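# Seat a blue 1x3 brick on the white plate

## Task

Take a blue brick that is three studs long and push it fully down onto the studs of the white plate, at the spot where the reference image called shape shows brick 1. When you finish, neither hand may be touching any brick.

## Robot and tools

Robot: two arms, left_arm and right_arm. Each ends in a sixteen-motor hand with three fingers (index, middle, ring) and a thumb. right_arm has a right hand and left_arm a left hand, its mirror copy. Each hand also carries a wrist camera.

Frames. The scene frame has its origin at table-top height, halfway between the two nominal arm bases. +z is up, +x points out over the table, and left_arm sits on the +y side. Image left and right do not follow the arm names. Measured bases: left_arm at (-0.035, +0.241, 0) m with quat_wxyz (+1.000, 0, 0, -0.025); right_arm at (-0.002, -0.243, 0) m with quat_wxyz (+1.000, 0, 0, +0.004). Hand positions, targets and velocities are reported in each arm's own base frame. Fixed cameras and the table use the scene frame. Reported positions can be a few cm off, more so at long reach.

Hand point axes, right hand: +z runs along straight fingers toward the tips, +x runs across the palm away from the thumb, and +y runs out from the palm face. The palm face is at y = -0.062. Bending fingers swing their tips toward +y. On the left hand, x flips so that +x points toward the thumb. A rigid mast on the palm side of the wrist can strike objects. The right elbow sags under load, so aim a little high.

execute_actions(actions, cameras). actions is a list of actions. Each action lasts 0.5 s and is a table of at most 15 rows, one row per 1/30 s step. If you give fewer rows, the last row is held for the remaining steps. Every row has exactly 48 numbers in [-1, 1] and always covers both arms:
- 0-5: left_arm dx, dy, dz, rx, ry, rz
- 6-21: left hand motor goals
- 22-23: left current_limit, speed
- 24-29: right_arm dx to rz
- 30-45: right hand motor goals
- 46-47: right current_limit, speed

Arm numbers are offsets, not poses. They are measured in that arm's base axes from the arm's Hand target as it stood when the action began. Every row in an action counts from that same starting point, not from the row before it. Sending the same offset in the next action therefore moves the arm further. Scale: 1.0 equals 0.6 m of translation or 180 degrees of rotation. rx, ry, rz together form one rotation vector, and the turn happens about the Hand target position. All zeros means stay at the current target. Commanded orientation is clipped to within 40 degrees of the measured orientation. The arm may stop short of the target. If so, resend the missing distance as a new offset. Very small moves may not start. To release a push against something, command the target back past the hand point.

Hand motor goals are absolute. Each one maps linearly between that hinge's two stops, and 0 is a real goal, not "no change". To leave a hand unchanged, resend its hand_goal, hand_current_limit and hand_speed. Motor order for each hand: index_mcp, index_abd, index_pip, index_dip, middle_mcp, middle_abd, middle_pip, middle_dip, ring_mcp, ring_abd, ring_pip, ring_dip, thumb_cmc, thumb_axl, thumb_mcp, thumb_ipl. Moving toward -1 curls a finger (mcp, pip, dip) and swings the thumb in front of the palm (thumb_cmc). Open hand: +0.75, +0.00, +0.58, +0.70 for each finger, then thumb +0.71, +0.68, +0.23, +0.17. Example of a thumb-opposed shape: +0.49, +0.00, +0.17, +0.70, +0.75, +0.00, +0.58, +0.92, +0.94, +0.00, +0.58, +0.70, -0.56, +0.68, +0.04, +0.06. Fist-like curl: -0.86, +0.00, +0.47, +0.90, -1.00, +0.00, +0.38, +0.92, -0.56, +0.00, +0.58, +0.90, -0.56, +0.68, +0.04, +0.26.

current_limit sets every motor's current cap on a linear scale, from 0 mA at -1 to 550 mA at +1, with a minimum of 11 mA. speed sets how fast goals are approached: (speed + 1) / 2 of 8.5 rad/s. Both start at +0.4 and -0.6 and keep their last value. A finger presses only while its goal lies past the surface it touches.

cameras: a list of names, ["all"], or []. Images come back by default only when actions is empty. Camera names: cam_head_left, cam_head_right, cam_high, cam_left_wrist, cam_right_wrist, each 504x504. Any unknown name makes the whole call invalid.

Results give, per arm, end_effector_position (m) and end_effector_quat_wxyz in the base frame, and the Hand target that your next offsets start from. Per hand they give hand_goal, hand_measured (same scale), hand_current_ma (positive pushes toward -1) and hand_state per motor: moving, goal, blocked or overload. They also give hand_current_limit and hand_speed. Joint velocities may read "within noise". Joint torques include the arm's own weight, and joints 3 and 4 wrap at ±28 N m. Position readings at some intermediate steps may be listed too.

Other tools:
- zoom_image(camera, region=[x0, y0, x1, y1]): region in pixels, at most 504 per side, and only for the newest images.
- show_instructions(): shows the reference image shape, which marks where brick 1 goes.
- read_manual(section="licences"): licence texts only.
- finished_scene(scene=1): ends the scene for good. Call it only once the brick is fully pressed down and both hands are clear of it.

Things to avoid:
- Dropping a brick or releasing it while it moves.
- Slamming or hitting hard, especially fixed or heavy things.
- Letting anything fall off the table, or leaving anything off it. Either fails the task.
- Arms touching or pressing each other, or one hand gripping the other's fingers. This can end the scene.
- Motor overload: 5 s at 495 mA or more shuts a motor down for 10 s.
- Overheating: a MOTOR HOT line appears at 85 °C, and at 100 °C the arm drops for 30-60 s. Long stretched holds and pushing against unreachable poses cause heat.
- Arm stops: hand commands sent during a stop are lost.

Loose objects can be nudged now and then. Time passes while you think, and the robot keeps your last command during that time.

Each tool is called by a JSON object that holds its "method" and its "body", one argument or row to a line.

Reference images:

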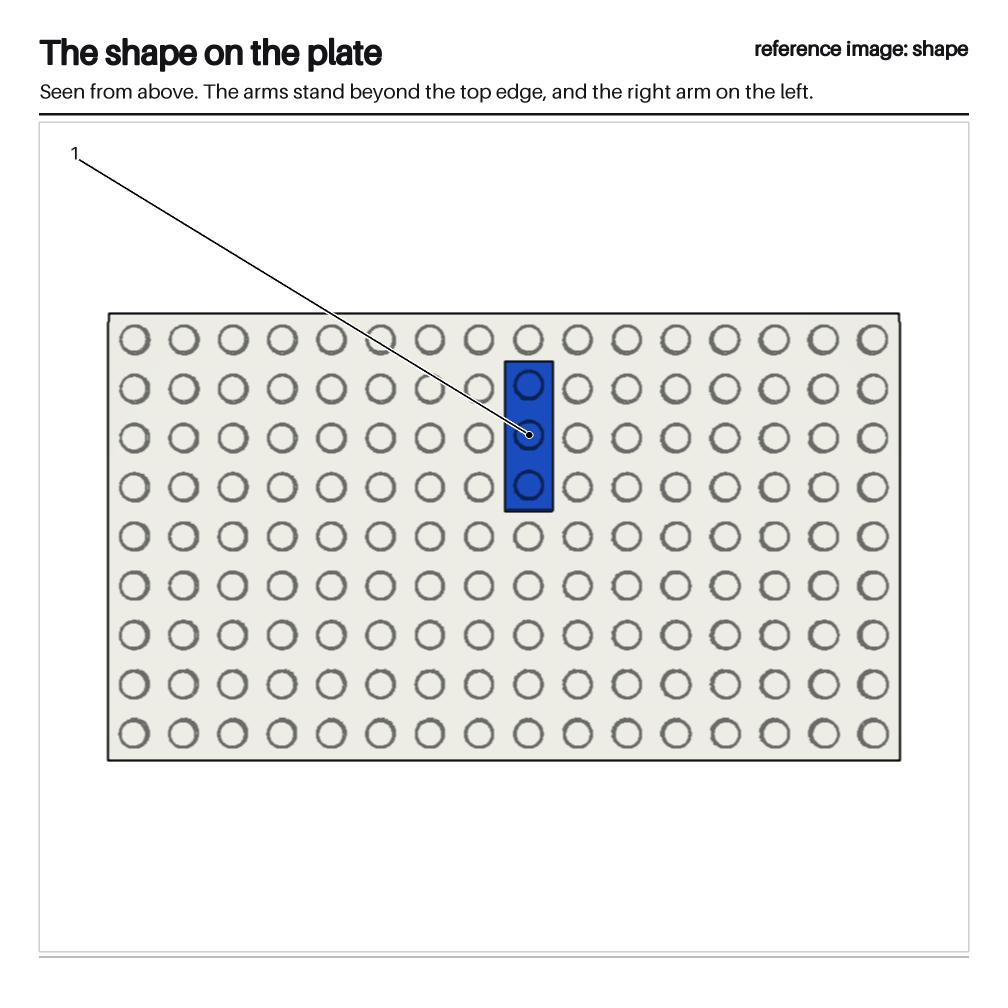

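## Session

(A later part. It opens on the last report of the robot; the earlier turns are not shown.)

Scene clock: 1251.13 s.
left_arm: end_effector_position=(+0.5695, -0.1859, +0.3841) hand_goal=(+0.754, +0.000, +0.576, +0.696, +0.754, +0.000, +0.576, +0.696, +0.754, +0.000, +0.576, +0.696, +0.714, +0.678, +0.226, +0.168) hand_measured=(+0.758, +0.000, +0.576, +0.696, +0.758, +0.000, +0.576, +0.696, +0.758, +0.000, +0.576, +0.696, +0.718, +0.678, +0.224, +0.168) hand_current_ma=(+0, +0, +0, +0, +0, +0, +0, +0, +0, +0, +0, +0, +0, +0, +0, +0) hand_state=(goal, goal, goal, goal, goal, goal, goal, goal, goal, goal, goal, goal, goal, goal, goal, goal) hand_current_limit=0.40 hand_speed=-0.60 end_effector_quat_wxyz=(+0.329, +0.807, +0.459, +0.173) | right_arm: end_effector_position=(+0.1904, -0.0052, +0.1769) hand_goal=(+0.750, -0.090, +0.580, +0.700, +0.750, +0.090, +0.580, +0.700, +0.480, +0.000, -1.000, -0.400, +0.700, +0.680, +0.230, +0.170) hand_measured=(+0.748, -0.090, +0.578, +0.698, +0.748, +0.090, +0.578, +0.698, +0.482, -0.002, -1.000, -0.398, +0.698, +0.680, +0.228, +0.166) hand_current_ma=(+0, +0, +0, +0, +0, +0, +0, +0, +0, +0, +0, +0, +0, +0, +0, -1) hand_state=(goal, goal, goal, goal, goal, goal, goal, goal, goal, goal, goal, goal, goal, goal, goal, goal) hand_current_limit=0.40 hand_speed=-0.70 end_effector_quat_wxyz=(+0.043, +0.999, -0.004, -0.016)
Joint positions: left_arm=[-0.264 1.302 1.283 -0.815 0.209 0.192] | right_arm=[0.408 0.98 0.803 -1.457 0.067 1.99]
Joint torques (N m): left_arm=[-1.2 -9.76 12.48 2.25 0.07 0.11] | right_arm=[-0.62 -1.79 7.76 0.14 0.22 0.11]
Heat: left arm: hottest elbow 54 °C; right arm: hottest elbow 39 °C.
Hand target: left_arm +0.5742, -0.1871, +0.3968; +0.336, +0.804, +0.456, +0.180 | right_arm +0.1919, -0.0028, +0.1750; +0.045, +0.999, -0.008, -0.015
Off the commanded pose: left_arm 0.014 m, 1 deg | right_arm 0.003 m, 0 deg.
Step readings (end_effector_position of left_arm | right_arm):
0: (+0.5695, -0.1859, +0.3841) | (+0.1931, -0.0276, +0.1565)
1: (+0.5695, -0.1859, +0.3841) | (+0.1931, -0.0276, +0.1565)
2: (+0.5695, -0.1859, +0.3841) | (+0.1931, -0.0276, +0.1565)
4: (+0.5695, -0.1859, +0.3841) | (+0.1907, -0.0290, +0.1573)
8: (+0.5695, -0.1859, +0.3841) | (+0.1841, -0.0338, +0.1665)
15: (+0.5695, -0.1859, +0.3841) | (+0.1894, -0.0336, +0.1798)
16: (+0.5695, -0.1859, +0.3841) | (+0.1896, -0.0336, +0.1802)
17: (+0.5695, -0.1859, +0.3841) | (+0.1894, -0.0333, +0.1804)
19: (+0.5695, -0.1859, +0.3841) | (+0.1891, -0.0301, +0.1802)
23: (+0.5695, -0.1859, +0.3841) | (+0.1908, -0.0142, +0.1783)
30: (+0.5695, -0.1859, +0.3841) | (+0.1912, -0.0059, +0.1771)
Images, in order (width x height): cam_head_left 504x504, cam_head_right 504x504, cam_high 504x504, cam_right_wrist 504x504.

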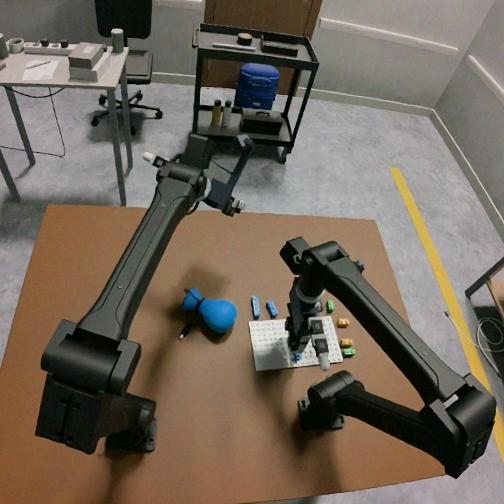

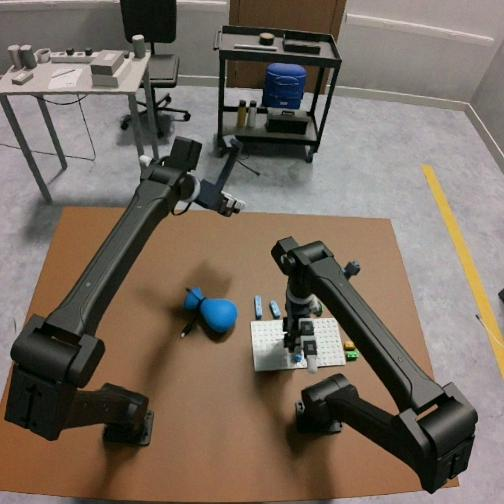

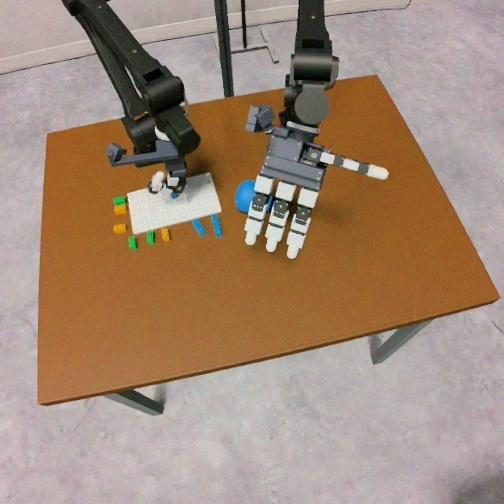

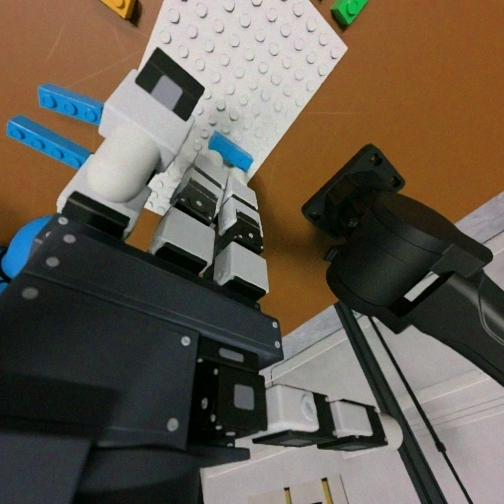

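{"method": "execute_actions", "body": {
  "actions": [
    [[0,0,0,0,0,0,0.754,0,0.576,0.696,0.754,0,0.576,0.696,0.754,0,0.576,0.696,0.714,0.678,0.226,0.168,0.4,-0.6,0,-0.003,-0.008,0,0,0,0.75,-0.09,0.58,0.7,0.75,0.09,0.58,0.7,0.48,0,-1,-0.4,0.7,0.68,0.23,0.17,0.4,-0.7],[0,0,0,0,0,0,0.754,0,0.576,0.696,0.754,0,0.576,0.696,0.754,0,0.576,0.696,0.714,0.678,0.226,0.168,0.4,-0.6,-0.002,-0.004,-0.019,0,0,0,0.75,-0.09,0.58,0.7,0.75,0.09,0.58,0.7,0.48,0,-1,-0.4,0.7,0.68,0.23,0.17,0.4,-0.7]]
  ],
  "cameras": ["cam_right_wrist","cam_head_left","cam_head_right","cam_high"]
}}

{"method": "zoom_image", "body": {
  "camera": "cam_right_wrist",
  "region": [184, 120, 284, 220]
}}

{"method": "zoom_image", "body": {
  "camera": "cam_high",
  "region": [150, 175, 195, 215]
}}

{"method": "zoom_image", "body": {
  "camera": "cam_head_left",
  "region": [280, 325, 320, 365]
}}

{"method": "zoom_image", "body": {
  "camera": "cam_head_right",
  "region": [280, 325, 320, 365]
}}

Scene clock: 1260.77 s.
left_arm: end_effector_position=(+0.5695, -0.1859, +0.3841) hand_goal=(+0.754, +0.000, +0.576, +0.696, +0.754, +0.000, +0.576, +0.696, +0.754, +0.000, +0.576, +0.696, +0.714, +0.678, +0.226, +0.168) hand_measured=(+0.758, +0.000, +0.576, +0.696, +0.758, +0.000, +0.576, +0.696, +0.758, +0.000, +0.576, +0.696, +0.718, +0.678, +0.224, +0.168) hand_current_ma=(+0, +0, +0, +0, +0, +0, +0, +0, +0, +0, +0, +0, +0, +0, +0, +0) hand_state=(goal, goal, goal, goal, goal, goal, goal, goal, goal, goal, goal, goal, goal, goal, goal, goal) hand_current_limit=0.40 hand_speed=-0.60 end_effector_quat_wxyz=(+0.329, +0.807, +0.459, +0.173) | right_arm: end_effector_position=(+0.1909, -0.0049, +0.1679) hand_goal=(+0.750, -0.090, +0.580, +0.700, +0.750, +0.090, +0.580, +0.700, +0.480, +0.000, -1.000, -0.400, +0.700, +0.680, +0.230, +0.170) hand_measured=(+0.748, -0.090, +0.578, +0.698, +0.748, +0.090, +0.578, +0.698, +0.482, -0.002, -1.000, -0.398, +0.698, +0.680, +0.228, +0.166) hand_current_ma=(+0, +0, +0, +0, +0, +0, +0, +0, +0, +0, +0, +0, +0, +0, +0, -1) hand_state=(goal, goal, goal, goal, goal, goal, goal, goal, goal, goal, goal, goal, goal, goal, goal, goal) hand_current_limit=0.40 hand_speed=-0.70 end_effector_quat_wxyz=(+0.042, +0.999, -0.005, -0.012)
Joint positions: left_arm=[-0.264 1.302 1.283 -0.815 0.209 0.192] | right_arm=[0.408 0.981 0.781 -1.426 0.067 1.991]
Joint torques (N m): left_arm=[-1.2 -9.76 12.46 2.25 0.07 0.11] | right_arm=[-1.08 -1.9 7.12 0.16 0.25 0.05]
Heat: left arm: hottest elbow 54 °C; right arm: hottest elbow 40 °C.
Hand target: left_arm +0.5742, -0.1871, +0.3968; +0.336, +0.804, +0.456, +0.180 | right_arm +0.1908, -0.0051, +0.1636; +0.045, +0.999, -0.008, -0.015
Off the commanded pose: left_arm 0.014 m, 1 deg | right_arm 0.004 m, 1 deg.
Step readings (end_effector_position of left_arm | right_arm):
0: (+0.5695, -0.1859, +0.3841) | (+0.1903, -0.0052, +0.1769)
1: (+0.5695, -0.1859, +0.3841) | (+0.1904, -0.0052, +0.1768)
2: (+0.5695, -0.1859, +0.3841) | (+0.1909, -0.0050, +0.1767)
4: (+0.5695, -0.1859, +0.3841) | (+0.1918, -0.0046, +0.1753)
8: (+0.5695, -0.1859, +0.3841) | (+0.1910, -0.0049, +0.1699)
15: (+0.5695, -0.1859, +0.3841) | (+0.1908, -0.0050, +0.1679)
Images, in order (width x height): cam_head_left 504x504, cam_head_right 504x504, cam_high 504x504, cam_right_wrist 504x504.

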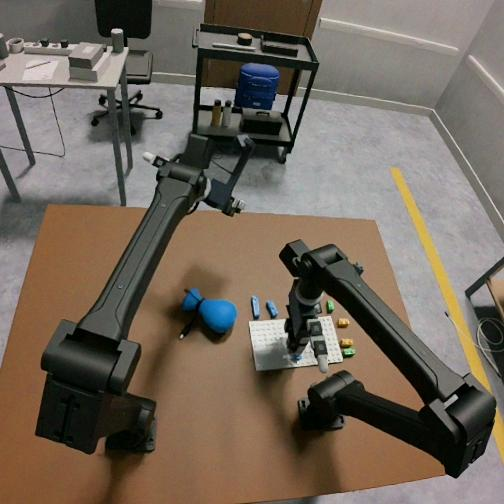

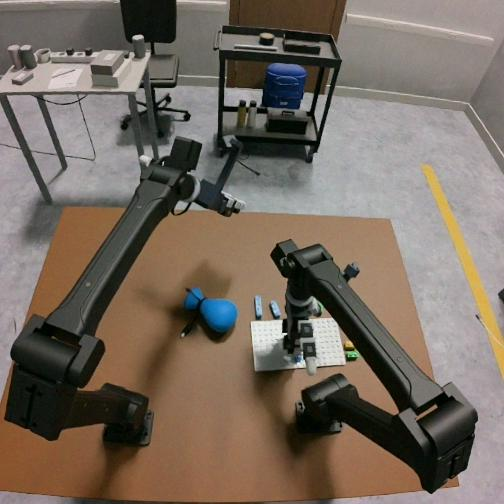

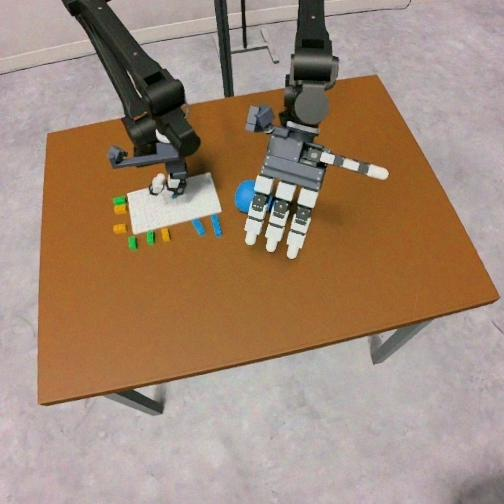

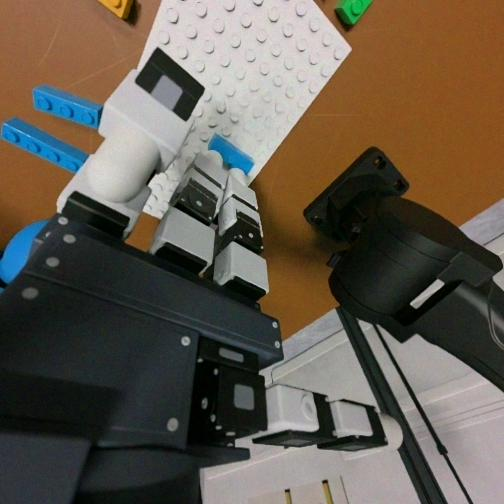

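Scaled by 5.040 from the camera's 504x504 image, which has a finer 720x720 frame.

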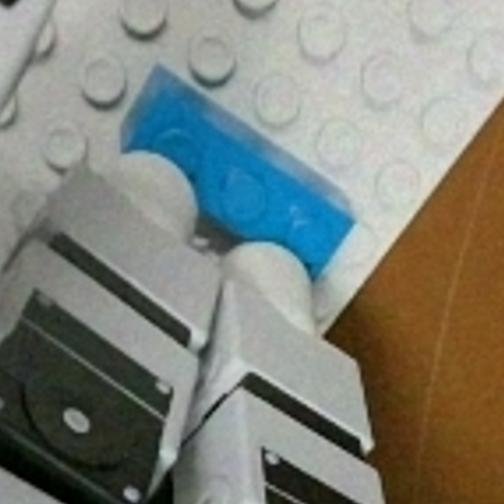

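Scaled by 11.200 from the camera's 504x504 image, which has a finer 720x720 frame.

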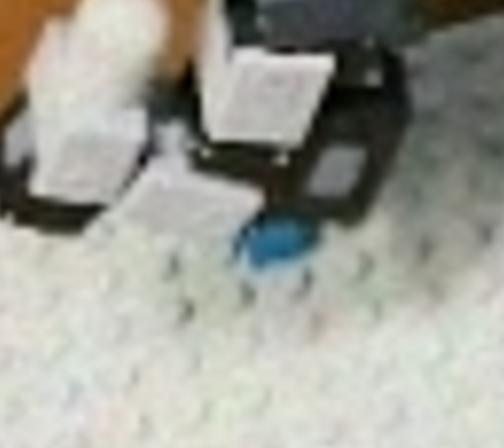

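Scaled by 12.600 from the camera's 504x504 image, which has a finer 720x720 frame.

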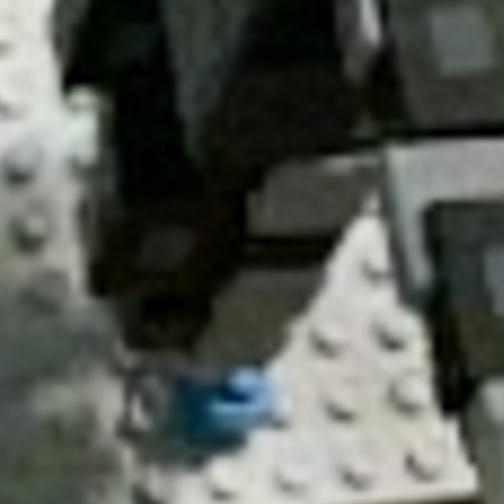

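Scaled by 12.600 from the camera's 504x504 image, which has a finer 720x720 frame.

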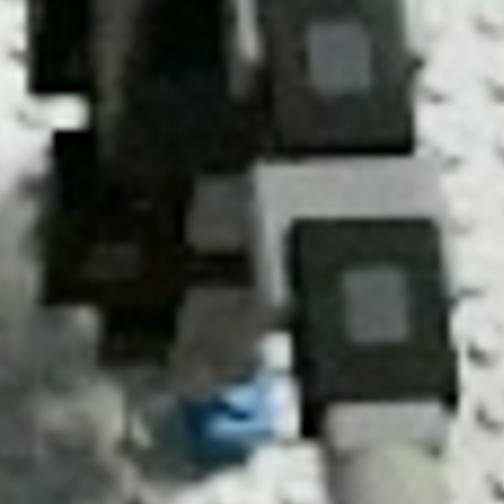

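{"method": "execute_actions", "body": {
  "actions": [
    [[0,0,0,0,0,0,0.754,0,0.576,0.696,0.754,0,0.576,0.696,0.754,0,0.576,0.696,0.714,0.678,0.226,0.168,0.4,-0.6,0,-0.004,0.015,0,0,0,0.75,-0.09,0.58,0.7,0.75,0.09,0.58,0.7,0.48,0,-1,-0.4,0.7,0.68,0.23,0.17,0.4,-0.7],[0,0,0,0,0,0,0.754,0,0.576,0.696,0.754,0,0.576,0.696,0.754,0,0.576,0.696,0.714,0.678,0.226,0.168,0.4,-0.6,0,-0.01,0.03,0,0,0,0.75,-0.09,0.58,0.7,0.75,0.09,0.58,0.7,0.48,0,-1,-0.4,0.7,0.68,0.23,0.17,0.4,-0.7],[0,0,0,0,0,0,0.754,0,0.576,0.696,0.754,0,0.576,0.696,0.754,0,0.576,0.696,0.714,0.678,0.226,0.168,0.4,-0.6,0,-0.014,0.04,0,0,0,0.75,-0.09,0.58,0.7,0.75,0.09,0.58,0.7,0.48,0,-1,-0.4,0.7,0.68,0.23,0.17,0.4,-0.7]],
    [[0,0,0,0,0,0,0.754,0,0.576,0.696,0.754,0,0.576,0.696,0.754,0,0.576,0.696,0.714,0.678,0.226,0.168,0.4,-0.6,-0.003,0.003,-0.015,0,0,0,0.75,-0.09,0.58,0.7,0.75,0.09,0.58,0.7,0.48,0,-1,-0.4,0.7,0.68,0.23,0.17,0.4,-0.7],[0,0,0,0,0,0,0.754,0,0.576,0.696,0.754,0,0.576,0.696,0.754,0,0.576,0.696,0.714,0.678,0.226,0.168,0.4,-0.6,-0.006,0.005,-0.03,0,0,0,0.75,-0.09,0.58,0.7,0.75,0.09,0.58,0.7,0.48,0,-1,-0.4,0.7,0.68,0.23,0.17,0.4,-0.7],[0,0,0,0,0,0,0.754,0,0.576,0.696,0.754,0,0.576,0.696,0.754,0,0.576,0.696,0.714,0.678,0.226,0.168,0.4,-0.6,-0.0068,0.006,-0.046,0,0,0,0.75,-0.09,0.58,0.7,0.75,0.09,0.58,0.7,0.48,0,-1,-0.4,0.7,0.68,0.23,0.17,0.4,-0.7]]
  ],
  "cameras": ["cam_right_wrist","cam_head_left"]
}}

{"method": "zoom_image", "body": {
  "camera": "cam_right_wrist",
  "region": [184, 120, 284, 220]
}}

{"method": "zoom_image", "body": {
  "camera": "cam_head_left",
  "region": [280, 325, 320, 365]
}}

Scene clock: 1269.93 s.
left_arm: end_effector_position=(+0.5695, -0.1859, +0.3841) hand_goal=(+0.754, +0.000, +0.576, +0.696, +0.754, +0.000, +0.576, +0.696, +0.754, +0.000, +0.576, +0.696, +0.714, +0.678, +0.226, +0.168) hand_measured=(+0.758, +0.000, +0.576, +0.696, +0.758, +0.000, +0.576, +0.696, +0.758, +0.000, +0.576, +0.696, +0.718, +0.678, +0.224, +0.168) hand_current_ma=(+0, +0, +0, +0, +0, +0, +0, +0, +0, +0, +0, +0, +0, +0, +0, +0) hand_state=(goal, goal, goal, goal, goal, goal, goal, goal, goal, goal, goal, goal, goal, goal, goal, goal) hand_current_limit=0.40 hand_speed=-0.60 end_effector_quat_wxyz=(+0.329, +0.807, +0.459, +0.173) | right_arm: end_effector_position=(+0.1881, -0.0106, +0.1674) hand_goal=(+0.750, -0.090, +0.580, +0.700, +0.750, +0.090, +0.580, +0.700, +0.480, +0.000, -1.000, -0.400, +0.700, +0.680, +0.230, +0.170) hand_measured=(+0.748, -0.080, +0.578, +0.698, +0.748, +0.104, +0.578, +0.698, +0.482, -0.002, -1.000, -0.398, +0.698, +0.680, +0.228, +0.166) hand_current_ma=(+0, +2, +0, +0, +0, +4, +0, +0, +0, +0, +0, +0, +0, +0, +0, -1) hand_state=(goal, goal, goal, goal, goal, goal, goal, goal, goal, goal, goal, goal, goal, goal, goal, goal) hand_current_limit=0.40 hand_speed=-0.70 end_effector_quat_wxyz=(+0.045, +0.999, -0.009, -0.017)
Joint positions: left_arm=[-0.264 1.302 1.283 -0.815 0.209 0.192] | right_arm=[0.389 0.978 0.775 -1.434 0.069 1.981]
Joint torques (N m): left_arm=[-1.2 -9.76 12.46 2.25 0.08 0.11] | right_arm=[-0.56 -2.78 6.06 0.7 0.2 0.02]
Heat: left arm: hottest elbow 54 °C; right arm: hottest elbow 40 °C.
Hand target: left_arm +0.5742, -0.1871, +0.3968; +0.336, +0.804, +0.456, +0.180 | right_arm +0.1867, -0.0099, +0.1600; +0.045, +0.999, -0.008, -0.015
Off the commanded pose: left_arm 0.014 m, 1 deg | right_arm 0.007 m, 0 deg.
Step readings (end_effector_position of left_arm | right_arm):
0: (+0.5695, -0.1859, +0.3841) | (+0.1909, -0.0049, +0.1679)
1: (+0.5695, -0.1859, +0.3841) | (+0.1909, -0.0049, +0.1679)
2: (+0.5695, -0.1859, +0.3841) | (+0.1909, -0.0049, +0.1679)
4: (+0.5695, -0.1859, +0.3841) | (+0.1893, -0.0061, +0.1684)
8: (+0.5695, -0.1859, +0.3841) | (+0.1832, -0.0118, +0.1707)
15: (+0.5695, -0.1859, +0.3841) | (+0.1804, -0.0146, +0.1720)
16: (+0.5695, -0.1859, +0.3841) | (+0.1804, -0.0146, +0.1721)
17: (+0.5695, -0.1859, +0.3841) | (+0.1804, -0.0146, +0.1721)
19: (+0.5695, -0.1859, +0.3841) | (+0.1819, -0.0140, +0.1716)
23: (+0.5695, -0.1859, +0.3841) | (+0.1873, -0.0114, +0.1681)
30: (+0.5695, -0.1859, +0.3841) | (+0.1880, -0.0107, +0.1673)
Images, in order (width x height): cam_head_left 504x504, cam_right_wrist 504x504.

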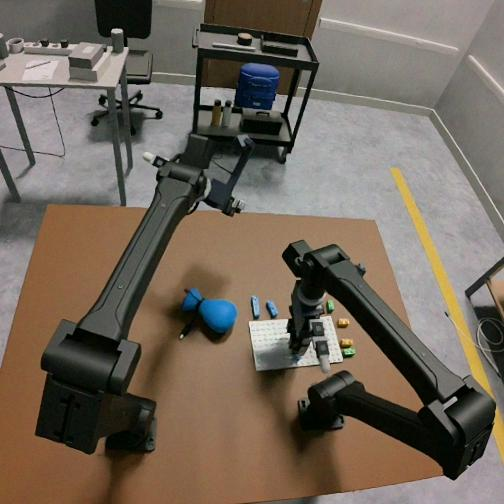

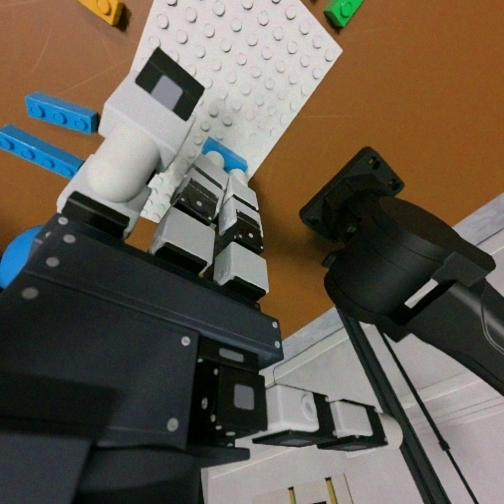

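Scaled by 5.040 from the camera's 504x504 image, which has a finer 720x720 frame.

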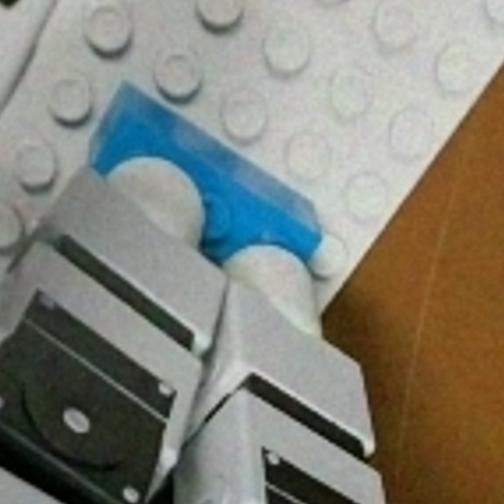

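Scaled by 12.600 from the camera's 504x504 image, which has a finer 720x720 frame.

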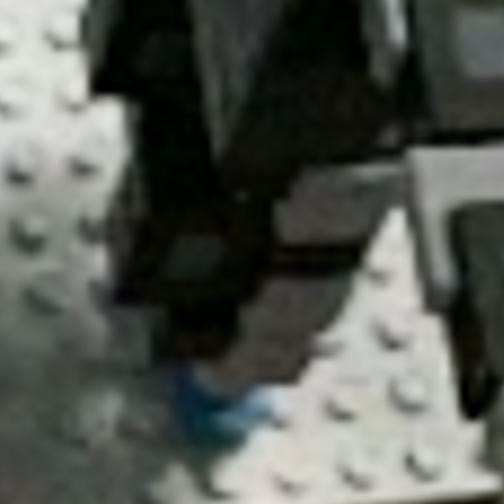

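{"method": "execute_actions", "body": {
  "actions": [
    [[0,0,0,0,0,0,0.754,0,0.576,0.696,0.754,0,0.576,0.696,0.754,0,0.576,0.696,0.714,0.678,0.226,0.168,0.4,-0.6,0,0,-0.008,0,0,0,0.75,-0.09,0.58,0.7,0.75,0.09,0.58,0.7,0.48,0,-1,-0.4,0.7,0.68,0.23,0.17,0.4,-0.7],[0,0,0,0,0,0,0.754,0,0.576,0.696,0.754,0,0.576,0.696,0.754,0,0.576,0.696,0.714,0.678,0.226,0.168,0.4,-0.6,0,0,-0.016,0,0,0,0.75,-0.09,0.58,0.7,0.75,0.09,0.58,0.7,0.48,0,-1,-0.4,0.7,0.68,0.23,0.17,0.4,-0.7]]
  ],
  "cameras": ["cam_right_wrist","cam_head_left"]
}}

{"method": "zoom_image", "body": {
  "camera": "cam_right_wrist",
  "region": [184, 120, 284, 220]
}}

{"method": "zoom_image", "body": {
  "camera": "cam_head_left",
  "region": [280, 325, 320, 365]
}}

Scene clock: 1275.20 s.
left_arm: end_effector_position=(+0.5695, -0.1859, +0.3841) hand_goal=(+0.754, +0.000, +0.576, +0.696, +0.754, +0.000, +0.576, +0.696, +0.754, +0.000, +0.576, +0.696, +0.714, +0.678, +0.226, +0.168) hand_measured=(+0.758, +0.000, +0.576, +0.696, +0.758, +0.000, +0.576, +0.696, +0.758, +0.000, +0.576, +0.696, +0.718, +0.678, +0.224, +0.168) hand_current_ma=(+0, +0, +0, +0, +0, +0, +0, +0, +0, +0, +0, +0, +0, +0, +0, +0) hand_state=(goal, goal, goal, goal, goal, goal, goal, goal, goal, goal, goal, goal, goal, goal, goal, goal) hand_current_limit=0.40 hand_speed=-0.60 end_effector_quat_wxyz=(+0.329, +0.807, +0.459, +0.173) | right_arm: end_effector_position=(+0.1881, -0.0104, +0.1658) hand_goal=(+0.750, -0.090, +0.580, +0.700, +0.750, +0.090, +0.580, +0.700, +0.480, +0.000, -1.000, -0.400, +0.700, +0.680, +0.230, +0.170) hand_measured=(+0.742, -0.068, +0.576, +0.698, +0.742, +0.118, +0.576, +0.698, +0.482, -0.002, -1.000, -0.398, +0.698, +0.680, +0.228, +0.166) hand_current_ma=(-2, +9, +0, +0, -2, +13, -1, +0, +0, +0, +0, +0, +0, +0, +0, -1) hand_state=(goal, blocked, goal, goal, goal, blocked, goal, goal, goal, goal, goal, goal, goal, goal, goal, goal) hand_current_limit=0.40 hand_speed=-0.70 end_effector_quat_wxyz=(+0.043, +0.999, -0.009, -0.012)
Joint positions: left_arm=[-0.264 1.302 1.283 -0.815 0.209 0.192] | right_arm=[0.391 0.97 0.768 -1.424 0.069 1.981]
Joint torques (N m): left_arm=[-1.2 -9.82 12.51 2.26 0.08 0.11] | right_arm=[-0.62 -1.61 5.01 1.43 0.21 0.02]
Heat: left arm: hottest elbow 54 °C; right arm: hottest elbow 40 °C.
Hand target: left_arm +0.5742, -0.1871, +0.3968; +0.336, +0.804, +0.456, +0.180 | right_arm +0.1867, -0.0099, +0.1505; +0.045, +0.999, -0.008, -0.015
Off the commanded pose: left_arm 0.014 m, 1 deg | right_arm 0.015 m, 0 deg.
Step readings (end_effector_position of left_arm | right_arm):
0: (+0.5695, -0.1859, +0.3841) | (+0.1881, -0.0106, +0.1674)
1: (+0.5695, -0.1859, +0.3841) | (+0.1881, -0.0106, +0.1674)
2: (+0.5695, -0.1859, +0.3841) | (+0.1880, -0.0106, +0.1669)
4: (+0.5695, -0.1859, +0.3841) | (+0.1883, -0.0105, +0.1664)
8: (+0.5695, -0.1859, +0.3841) | (+0.1881, -0.0104, +0.1659)
15: (+0.5695, -0.1859, +0.3841) | (+0.1881, -0.0104, +0.1658)
Images, in order (width x height): cam_head_left 504x504, cam_right_wrist 504x504.

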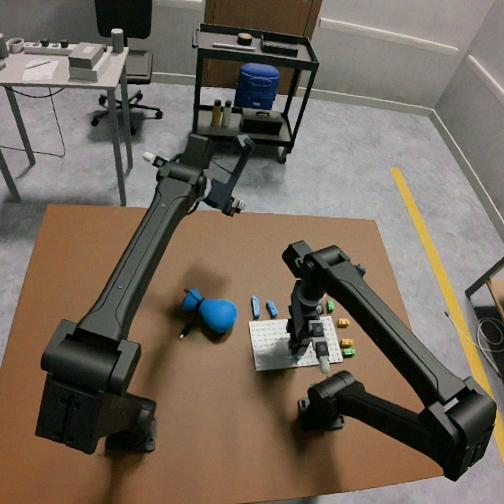

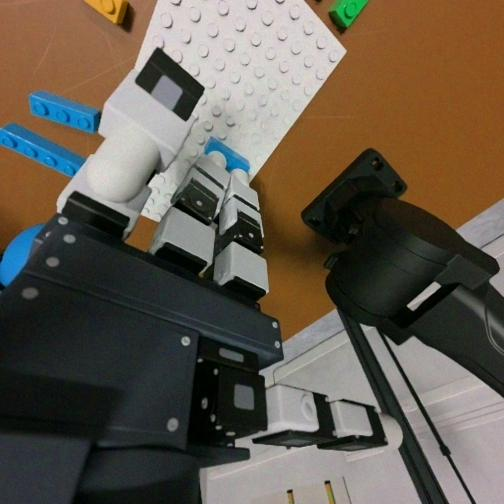

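Scaled by 5.040 from the camera's 504x504 image, which has a finer 720x720 frame.

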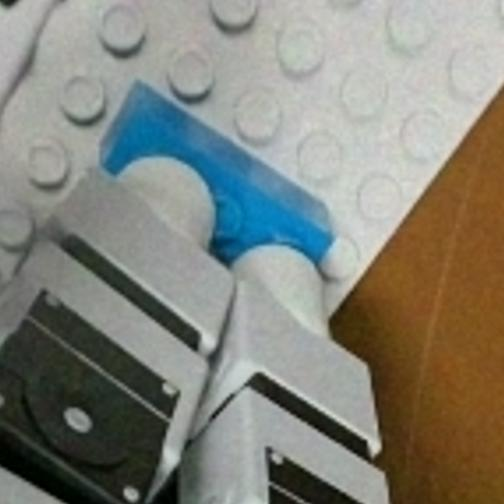

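Scaled by 12.600 from the camera's 504x504 image, which has a finer 720x720 frame.

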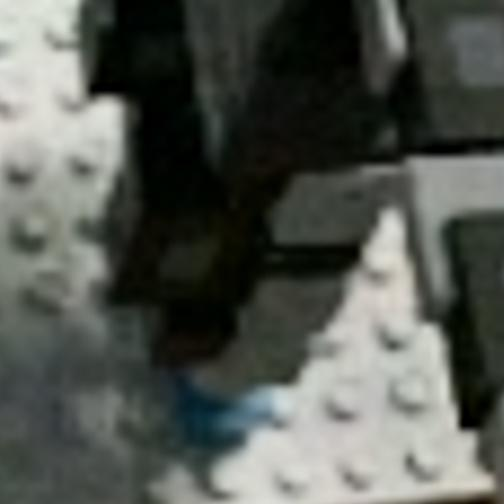

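{"method": "execute_actions", "body": {
  "actions": [
    [[0,0,0,0,0,0,0.754,0,0.576,0.696,0.754,0,0.576,0.696,0.754,0,0.576,0.696,0.714,0.678,0.226,0.168,0.4,-0.6,-0.002,0,-0.006,0,0,0,0.75,-0.09,0.58,0.7,0.75,0.09,0.58,0.7,0.48,0,-1,-0.4,0.7,0.68,0.23,0.17,0.4,-0.7],[0,0,0,0,0,0,0.754,0,0.576,0.696,0.754,0,0.576,0.696,0.754,0,0.576,0.696,0.714,0.678,0.226,0.168,0.4,-0.6,-0.003,0,-0.012,0,0,0,0.75,-0.09,0.58,0.7,0.75,0.09,0.58,0.7,0.48,0,-1,-0.4,0.7,0.68,0.23,0.17,0.4,-0.7]]
  ],
  "cameras": ["cam_right_wrist","cam_head_left"]
}}

{"method": "zoom_image", "body": {
  "camera": "cam_right_wrist",
  "region": [184, 120, 284, 220]
}}

{"method": "zoom_image", "body": {
  "camera": "cam_head_left",
  "region": [280, 325, 320, 365]
}}

Scene clock: 1279.20 s.
left_arm: end_effector_position=(+0.5695, -0.1859, +0.3841) hand_goal=(+0.754, +0.000, +0.576, +0.696, +0.754, +0.000, +0.576, +0.696, +0.754, +0.000, +0.576, +0.696, +0.714, +0.678, +0.226, +0.168) hand_measured=(+0.758, +0.000, +0.576, +0.696, +0.758, +0.000, +0.576, +0.696, +0.758, +0.000, +0.576, +0.696, +0.718, +0.678, +0.224, +0.168) hand_current_ma=(+0, +0, +0, +0, +0, +0, +0, +0, +0, +0, +0, +0, +0, +0, +0, +0) hand_state=(goal, goal, goal, goal, goal, goal, goal, goal, goal, goal, goal, goal, goal, goal, goal, goal) hand_current_limit=0.40 hand_speed=-0.60 end_effector_quat_wxyz=(+0.329, +0.807, +0.459, +0.173) | right_arm: end_effector_position=(+0.1872, -0.0100, +0.1645) hand_goal=(+0.750, -0.090, +0.580, +0.700, +0.750, +0.090, +0.580, +0.700, +0.480, +0.000, -1.000, -0.400, +0.700, +0.680, +0.230, +0.170) hand_measured=(+0.738, -0.060, +0.574, +0.698, +0.738, +0.126, +0.572, +0.696, +0.482, -0.002, -1.000, -0.398, +0.698, +0.680, +0.228, +0.166) hand_current_ma=(-4, +15, -1, +0, -4, +21, -2, +0, +0, +0, +0, +0, +0, +0, +0, -1) hand_state=(goal, blocked, goal, goal, goal, blocked, goal, goal, goal, goal, goal, goal, goal, goal, goal, goal) hand_current_limit=0.40 hand_speed=-0.70 end_effector_quat_wxyz=(+0.041, +0.999, -0.007, -0.007)
Joint positions: left_arm=[-0.264 1.302 1.283 -0.815 0.209 0.192] | right_arm=[0.395 0.959 0.761 -1.417 0.069 1.981]
Joint torques (N m): left_arm=[-1.2 -9.82 12.48 2.25 0.07 0.11] | right_arm=[-0.62 -0.85 4.16 1.88 0.2 0.05]
Heat: left arm: hottest elbow 54 °C; right arm: hottest elbow 40 °C.
Hand target: left_arm +0.5742, -0.1871, +0.3968; +0.336, +0.804, +0.456, +0.180 | right_arm +0.1848, -0.0100, +0.1432; +0.045, +0.999, -0.008, -0.015
Off the commanded pose: left_arm 0.014 m, 1 deg | right_arm 0.021 m, 1 deg.
Step readings (end_effector_position of left_arm | right_arm):
0: (+0.5695, -0.1859, +0.3841) | (+0.1881, -0.0104, +0.1658)
1: (+0.5695, -0.1859, +0.3841) | (+0.1881, -0.0104, +0.1658)
2: (+0.5695, -0.1859, +0.3841) | (+0.1880, -0.0104, +0.1655)
4: (+0.5695, -0.1859, +0.3841) | (+0.1879, -0.0102, +0.1650)
8: (+0.5695, -0.1859, +0.3841) | (+0.1874, -0.0100, +0.1647)
15: (+0.5695, -0.1859, +0.3841) | (+0.1872, -0.0100, +0.1645)
Images, in order (width x height): cam_head_left 504x504, cam_right_wrist 504x504.

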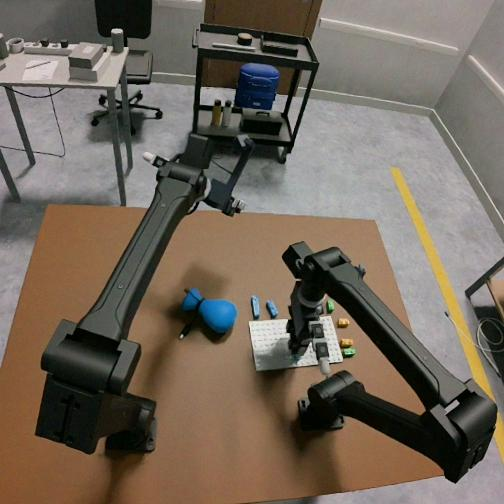

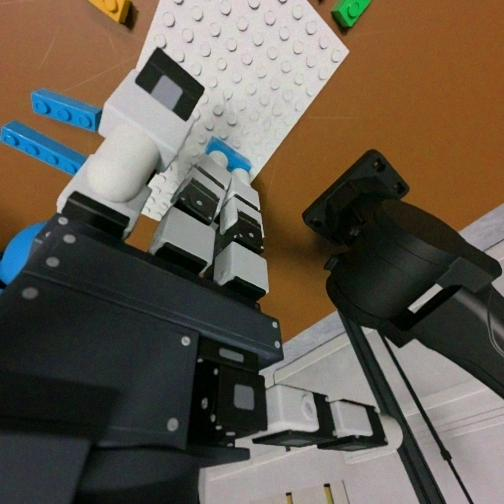

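Scaled by 5.040 from the camera's 504x504 image, which has a finer 720x720 frame.

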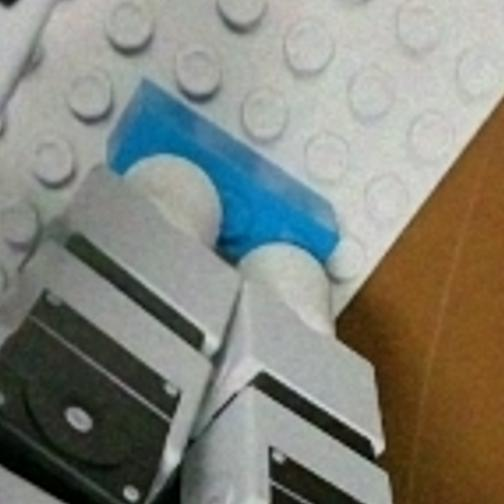

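Scaled by 12.600 from the camera's 504x504 image, which has a finer 720x720 frame.

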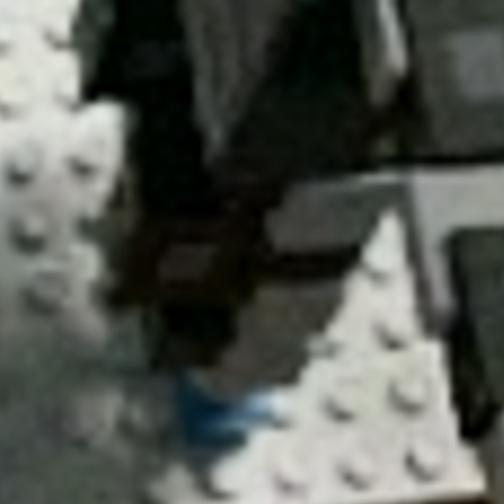

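{"method": "execute_actions", "body": {
  "actions": [
    [[0,0,0,0,0,0,0.754,0,0.576,0.696,0.754,0,0.576,0.696,0.754,0,0.576,0.696,0.714,0.678,0.226,0.168,0.4,-0.6,0,0.004,0,0,0,0,0.75,-0.09,0.58,0.7,0.75,0.09,0.58,0.7,0.48,0,-1,-0.4,0.7,0.68,0.23,0.17,0.4,-0.7],[0,0,0,0,0,0,0.754,0,0.576,0.696,0.754,0,0.576,0.696,0.754,0,0.576,0.696,0.714,0.678,0.226,0.168,0.4,-0.6,0,0.008,0,0,0,0,0.75,-0.09,0.58,0.7,0.75,0.09,0.58,0.7,0.48,0,-1,-0.4,0.7,0.68,0.23,0.17,0.4,-0.7]],
    [[0,0,0,0,0,0,0.754,0,0.576,0.696,0.754,0,0.576,0.696,0.754,0,0.576,0.696,0.714,0.678,0.226,0.168,0.4,-0.6,0,-0.008,0,0,0,0,0.75,-0.09,0.58,0.7,0.75,0.09,0.58,0.7,0.48,0,-1,-0.4,0.7,0.68,0.23,0.17,0.4,-0.7],[0,0,0,0,0,0,0.754,0,0.576,0.696,0.754,0,0.576,0.696,0.754,0,0.576,0.696,0.714,0.678,0.226,0.168,0.4,-0.6,0,-0.016,0,0,0,0,0.75,-0.09,0.58,0.7,0.75,0.09,0.58,0.7,0.48,0,-1,-0.4,0.7,0.68,0.23,0.17,0.4,-0.7]],
    [[0,0,0,0,0,0,0.754,0,0.576,0.696,0.754,0,0.576,0.696,0.754,0,0.576,0.696,0.714,0.678,0.226,0.168,0.4,-0.6,0,0.008,0,0,0,0,0.75,-0.09,0.58,0.7,0.75,0.09,0.58,0.7,0.48,0,-1,-0.4,0.7,0.68,0.23,0.17,0.4,-0.7]]
  ],
  "cameras": ["cam_right_wrist","cam_head_left"]
}}

{"method": "zoom_image", "body": {
  "camera": "cam_right_wrist",
  "region": [184, 120, 284, 220]
}}

{"method": "zoom_image", "body": {
  "camera": "cam_head_left",
  "region": [280, 325, 320, 365]
}}

Scene clock: 1285.17 s.
left_arm: end_effector_position=(+0.5695, -0.1859, +0.3841) hand_goal=(+0.754, +0.000, +0.576, +0.696, +0.754, +0.000, +0.576, +0.696, +0.754, +0.000, +0.576, +0.696, +0.714, +0.678, +0.226, +0.168) hand_measured=(+0.758, +0.000, +0.576, +0.696, +0.758, +0.000, +0.576, +0.696, +0.758, +0.000, +0.576, +0.696, +0.718, +0.678, +0.224, +0.168) hand_current_ma=(+0, +0, +0, +0, +0, +0, +0, +0, +0, +0, +0, +0, +0, +0, +0, +0) hand_state=(goal, goal, goal, goal, goal, goal, goal, goal, goal, goal, goal, goal, goal, goal, goal, goal) hand_current_limit=0.40 hand_speed=-0.60 end_effector_quat_wxyz=(+0.329, +0.807, +0.459, +0.173) | right_arm: end_effector_position=(+0.1860, -0.0092, +0.1642) hand_goal=(+0.750, -0.090, +0.580, +0.700, +0.750, +0.090, +0.580, +0.700, +0.480, +0.000, -1.000, -0.400, +0.700, +0.680, +0.230, +0.170) hand_measured=(+0.734, -0.060, +0.566, +0.694, +0.732, +0.126, +0.568, +0.694, +0.482, -0.002, -1.000, -0.398, +0.698, +0.680, +0.228, +0.166) hand_current_ma=(-6, +15, -4, -1, -8, +21, -4, -1, +0, +0, +0, +0, +0, +0, +0, -1) hand_state=(goal, blocked, goal, goal, goal, blocked, goal, goal, goal, goal, goal, goal, goal, goal, goal, goal) hand_current_limit=0.40 hand_speed=-0.70 end_effector_quat_wxyz=(+0.039, +0.999, -0.011, -0.004)
Joint positions: left_arm=[-0.264 1.302 1.283 -0.815 0.209 0.192] | right_arm=[0.397 0.954 0.758 -1.414 0.068 1.99]
Joint torques (N m): left_arm=[-1.14 -9.82 12.46 2.25 0.07 0.11] | right_arm=[-0.91 -0.26 4.41 1.74 0.25 -0.03]
Heat: left arm: hottest elbow 54 °C; right arm: hottest elbow 39 °C.
Hand target: left_arm +0.5742, -0.1871, +0.3968; +0.336, +0.804, +0.456, +0.180 | right_arm +0.1849, -0.0100, +0.1431; +0.045, +0.999, -0.008, -0.015
Off the commanded pose: left_arm 0.014 m, 1 deg | right_arm 0.021 m, 1 deg.
Step readings (end_effector_position of left_arm | right_arm):
0: (+0.5695, -0.1859, +0.3841) | (+0.1872, -0.0100, +0.1645)
1: (+0.5695, -0.1859, +0.3841) | (+0.1872, -0.0100, +0.1645)
2: (+0.5695, -0.1859, +0.3841) | (+0.1872, -0.0098, +0.1645)
4: (+0.5695, -0.1859, +0.3841) | (+0.1871, -0.0089, +0.1645)
8: (+0.5695, -0.1859, +0.3841) | (+0.1871, -0.0069, +0.1644)
15: (+0.5695, -0.1859, +0.3841) | (+0.1869, -0.0062, +0.1643)
16: (+0.5695, -0.1859, +0.3841) | (+0.1869, -0.0062, +0.1643)
17: (+0.5695, -0.1859, +0.3841) | (+0.1869, -0.0062, +0.1643)
19: (+0.5695, -0.1859, +0.3841) | (+0.1867, -0.0068, +0.1641)
23: (+0.5695, -0.1859, +0.3841) | (+0.1862, -0.0082, +0.1642)
30: (+0.5695, -0.1859, +0.3841) | (+0.1860, -0.0092, +0.1642)
31: (+0.5695, -0.1859, +0.3841) | (+0.1860, -0.0092, +0.1642)
32: (+0.5695, -0.1859, +0.3841) | (+0.1860, -0.0092, +0.1642)
34: (+0.5695, -0.1859, +0.3841) | (+0.1860, -0.0092, +0.1642)
38: (+0.5695, -0.1859, +0.3841) | (+0.1860, -0.0092, +0.1642)
45: (+0.5695, -0.1859, +0.3841) | (+0.1860, -0.0092, +0.1642)
Images, in order (width x height): cam_head_left 504x504, cam_right_wrist 504x504.

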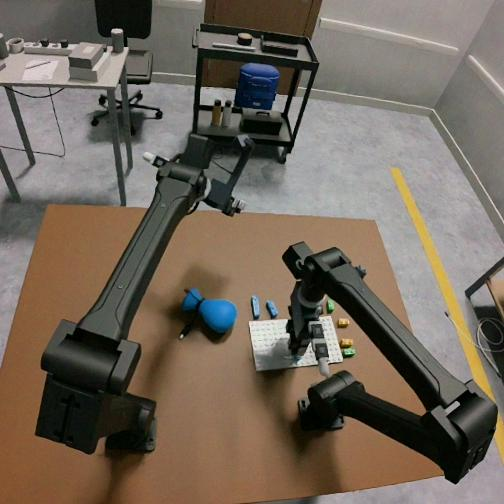

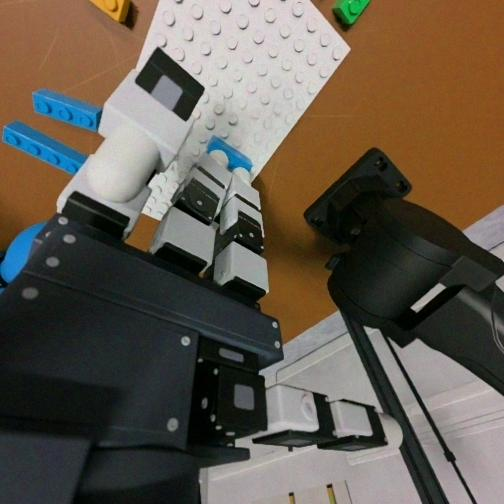

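Scaled by 5.040 from the camera's 504x504 image, which has a finer 720x720 frame.

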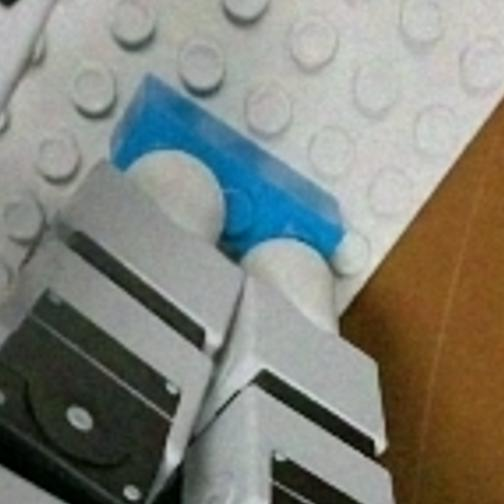

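Scaled by 12.600 from the camera's 504x504 image, which has a finer 720x720 frame.

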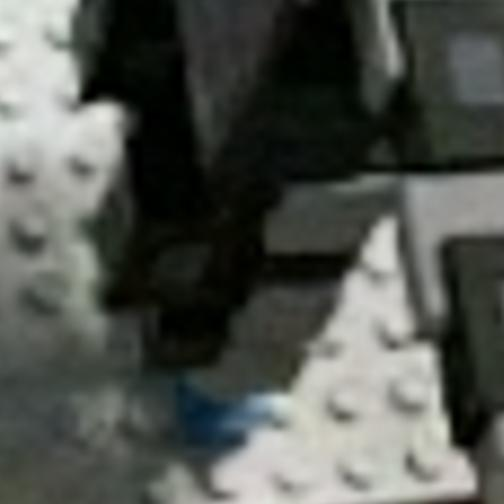

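{"method": "zoom_image", "body": {
  "camera": "cam_right_wrist",
  "region": [200, 125, 265, 190]
}}

Scaled by 7.754 from the camera's 504x504 image, which has a finer 720x720 frame.

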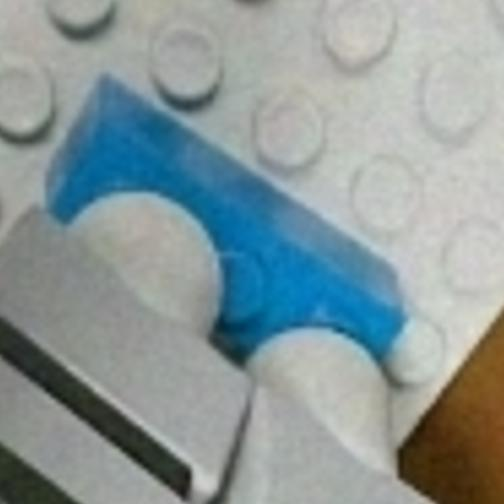

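{"method": "execute_actions", "body": {
  "actions": [
    [[0,0,0,0,0,0,0.754,0,0.576,0.696,0.754,0,0.576,0.696,0.754,0,0.576,0.696,0.714,0.678,0.226,0.168,0.4,-0.6,0.005,0,0.02,0,0,0,0.75,-0.09,0.58,0.7,0.75,0.09,0.58,0.7,0.48,0,-1,-0.4,0.7,0.68,0.23,0.17,0.4,-0.7],[0,0,0,0,0,0,0.754,0,0.576,0.696,0.754,0,0.576,0.696,0.754,0,0.576,0.696,0.714,0.678,0.226,0.168,0.4,-0.6,0.01,0,0.05,0,0,0,0.75,-0.09,0.58,0.7,0.75,0.09,0.58,0.7,0.48,0,-1,-0.4,0.7,0.68,0.23,0.17,0.4,-0.7],[0,0,0,0,0,0,0.754,0,0.576,0.696,0.754,0,0.576,0.696,0.754,0,0.576,0.696,0.714,0.678,0.226,0.168,0.4,-0.6,0.015,0,0.09,0,0,0,0.75,-0.09,0.58,0.7,0.75,0.09,0.58,0.7,0.48,0,-1,-0.4,0.7,0.68,0.23,0.17,0.4,-0.7],[0,0,0,0,0,0,0.754,0,0.576,0.696,0.754,0,0.576,0.696,0.754,0,0.576,0.696,0.714,0.678,0.226,0.168,0.4,-0.6,0.02,0,0.12,0,0,0,0.75,-0.09,0.58,0.7,0.75,0.09,0.58,0.7,0.48,0,-1,-0.4,0.7,0.68,0.23,0.17,0.4,-0.7]]
  ],
  "cameras": ["cam_right_wrist","cam_head_left"]
}}

{"method": "zoom_image", "body": {
  "camera": "cam_right_wrist",
  "region": [190, 115, 270, 195]
}}

{"method": "zoom_image", "body": {
  "camera": "cam_head_left",
  "region": [280, 325, 320, 365]
}}

Scene clock: 1294.83 s.
left_arm: end_effector_position=(+0.5695, -0.1859, +0.3841) hand_goal=(+0.754, +0.000, +0.576, +0.696, +0.754, +0.000, +0.576, +0.696, +0.754, +0.000, +0.576, +0.696, +0.714, +0.678, +0.226, +0.168) hand_measured=(+0.758, +0.000, +0.576, +0.696, +0.758, +0.000, +0.576, +0.696, +0.758, +0.000, +0.576, +0.696, +0.718, +0.678, +0.224, +0.168) hand_current_ma=(+0, +0, +0, +0, +0, +0, +0, +0, +0, +0, +0, +0, +0, +0, +0, +0) hand_state=(goal, goal, goal, goal, goal, goal, goal, goal, goal, goal, goal, goal, goal, goal, goal, goal) hand_current_limit=0.40 hand_speed=-0.60 end_effector_quat_wxyz=(+0.329, +0.807, +0.459, +0.173) | right_arm: end_effector_position=(+0.1821, -0.0132, +0.1974) hand_goal=(+0.750, -0.090, +0.580, +0.700, +0.750, +0.090, +0.580, +0.700, +0.480, +0.000, -1.000, -0.400, +0.700, +0.680, +0.230, +0.170) hand_measured=(+0.748, -0.086, +0.576, +0.698, +0.748, +0.092, +0.578, +0.698, +0.482, -0.002, -1.000, -0.398, +0.698, +0.680, +0.228, +0.166) hand_current_ma=(+0, +0, +0, +0, +0, +0, +0, +0, +0, +0, +0, +0, +0, +0, +0, -1) hand_state=(goal, goal, goal, goal, goal, goal, goal, goal, goal, goal, goal, goal, goal, goal, goal, goal) hand_current_limit=0.40 hand_speed=-0.70 end_effector_quat_wxyz=(+0.052, +0.998, -0.010, -0.033)
Joint positions: left_arm=[-0.264 1.302 1.283 -0.815 0.209 0.192] | right_arm=[0.389 0.969 0.843 -1.545 0.07 1.983]
Joint torques (N m): left_arm=[-1.14 -9.88 12.49 2.25 0.08 0.11] | right_arm=[-1.79 -1.85 12.03 -0.79 0.24 -0.13]
Heat: left arm: hottest elbow 54 °C; right arm: hottest elbow 39 °C.
Hand target: left_arm +0.5742, -0.1871, +0.3968; +0.336, +0.804, +0.456, +0.180 | right_arm +0.1969, -0.0100, +0.2152; +0.045, +0.999, -0.008, -0.015
Off the commanded pose: left_arm 0.014 m, 1 deg | right_arm 0.023 m, 2 deg.
Step readings (end_effector_position of left_arm | right_arm):
0: (+0.5695, -0.1859, +0.3841) | (+0.1860, -0.0092, +0.1642)
1: (+0.5695, -0.1859, +0.3841) | (+0.1860, -0.0092, +0.1642)
2: (+0.5695, -0.1859, +0.3841) | (+0.1860, -0.0092, +0.1642)
4: (+0.5695, -0.1859, +0.3841) | (+0.1855, -0.0095, +0.1662)
8: (+0.5695, -0.1859, +0.3841) | (+0.1788, -0.0133, +0.1767)
15: (+0.5695, -0.1859, +0.3841) | (+0.1829, -0.0128, +0.1955)
Images, in order (width x height): cam_head_left 504x504, cam_right_wrist 504x504.

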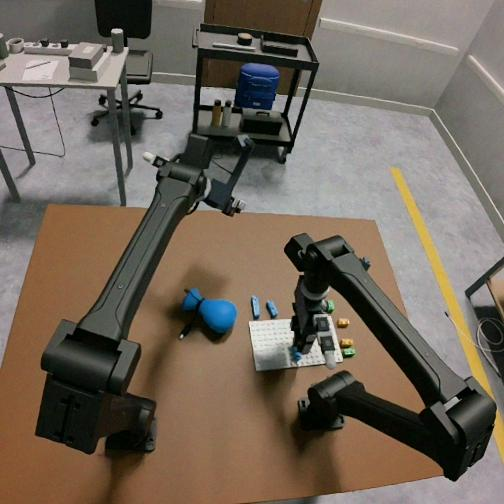

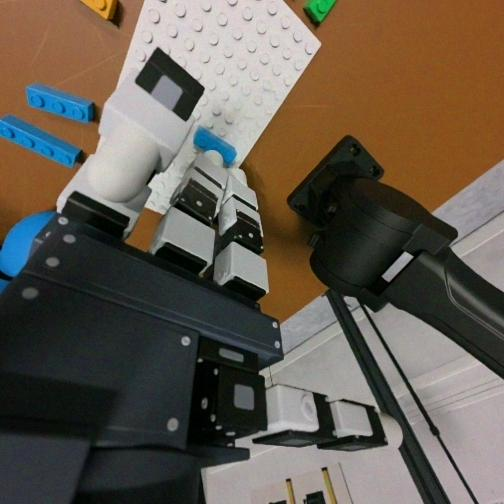

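Scaled by 6.300 from the camera's 504x504 image, which has a finer 720x720 frame.

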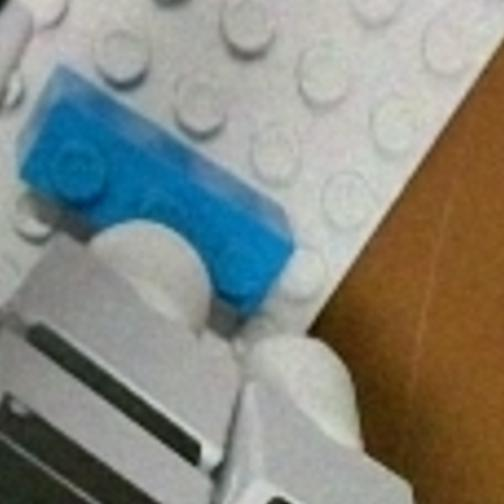

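Scaled by 12.600 from the camera's 504x504 image, which has a finer 720x720 frame.

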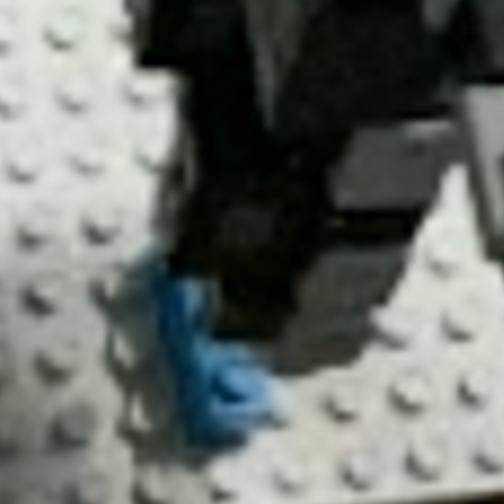

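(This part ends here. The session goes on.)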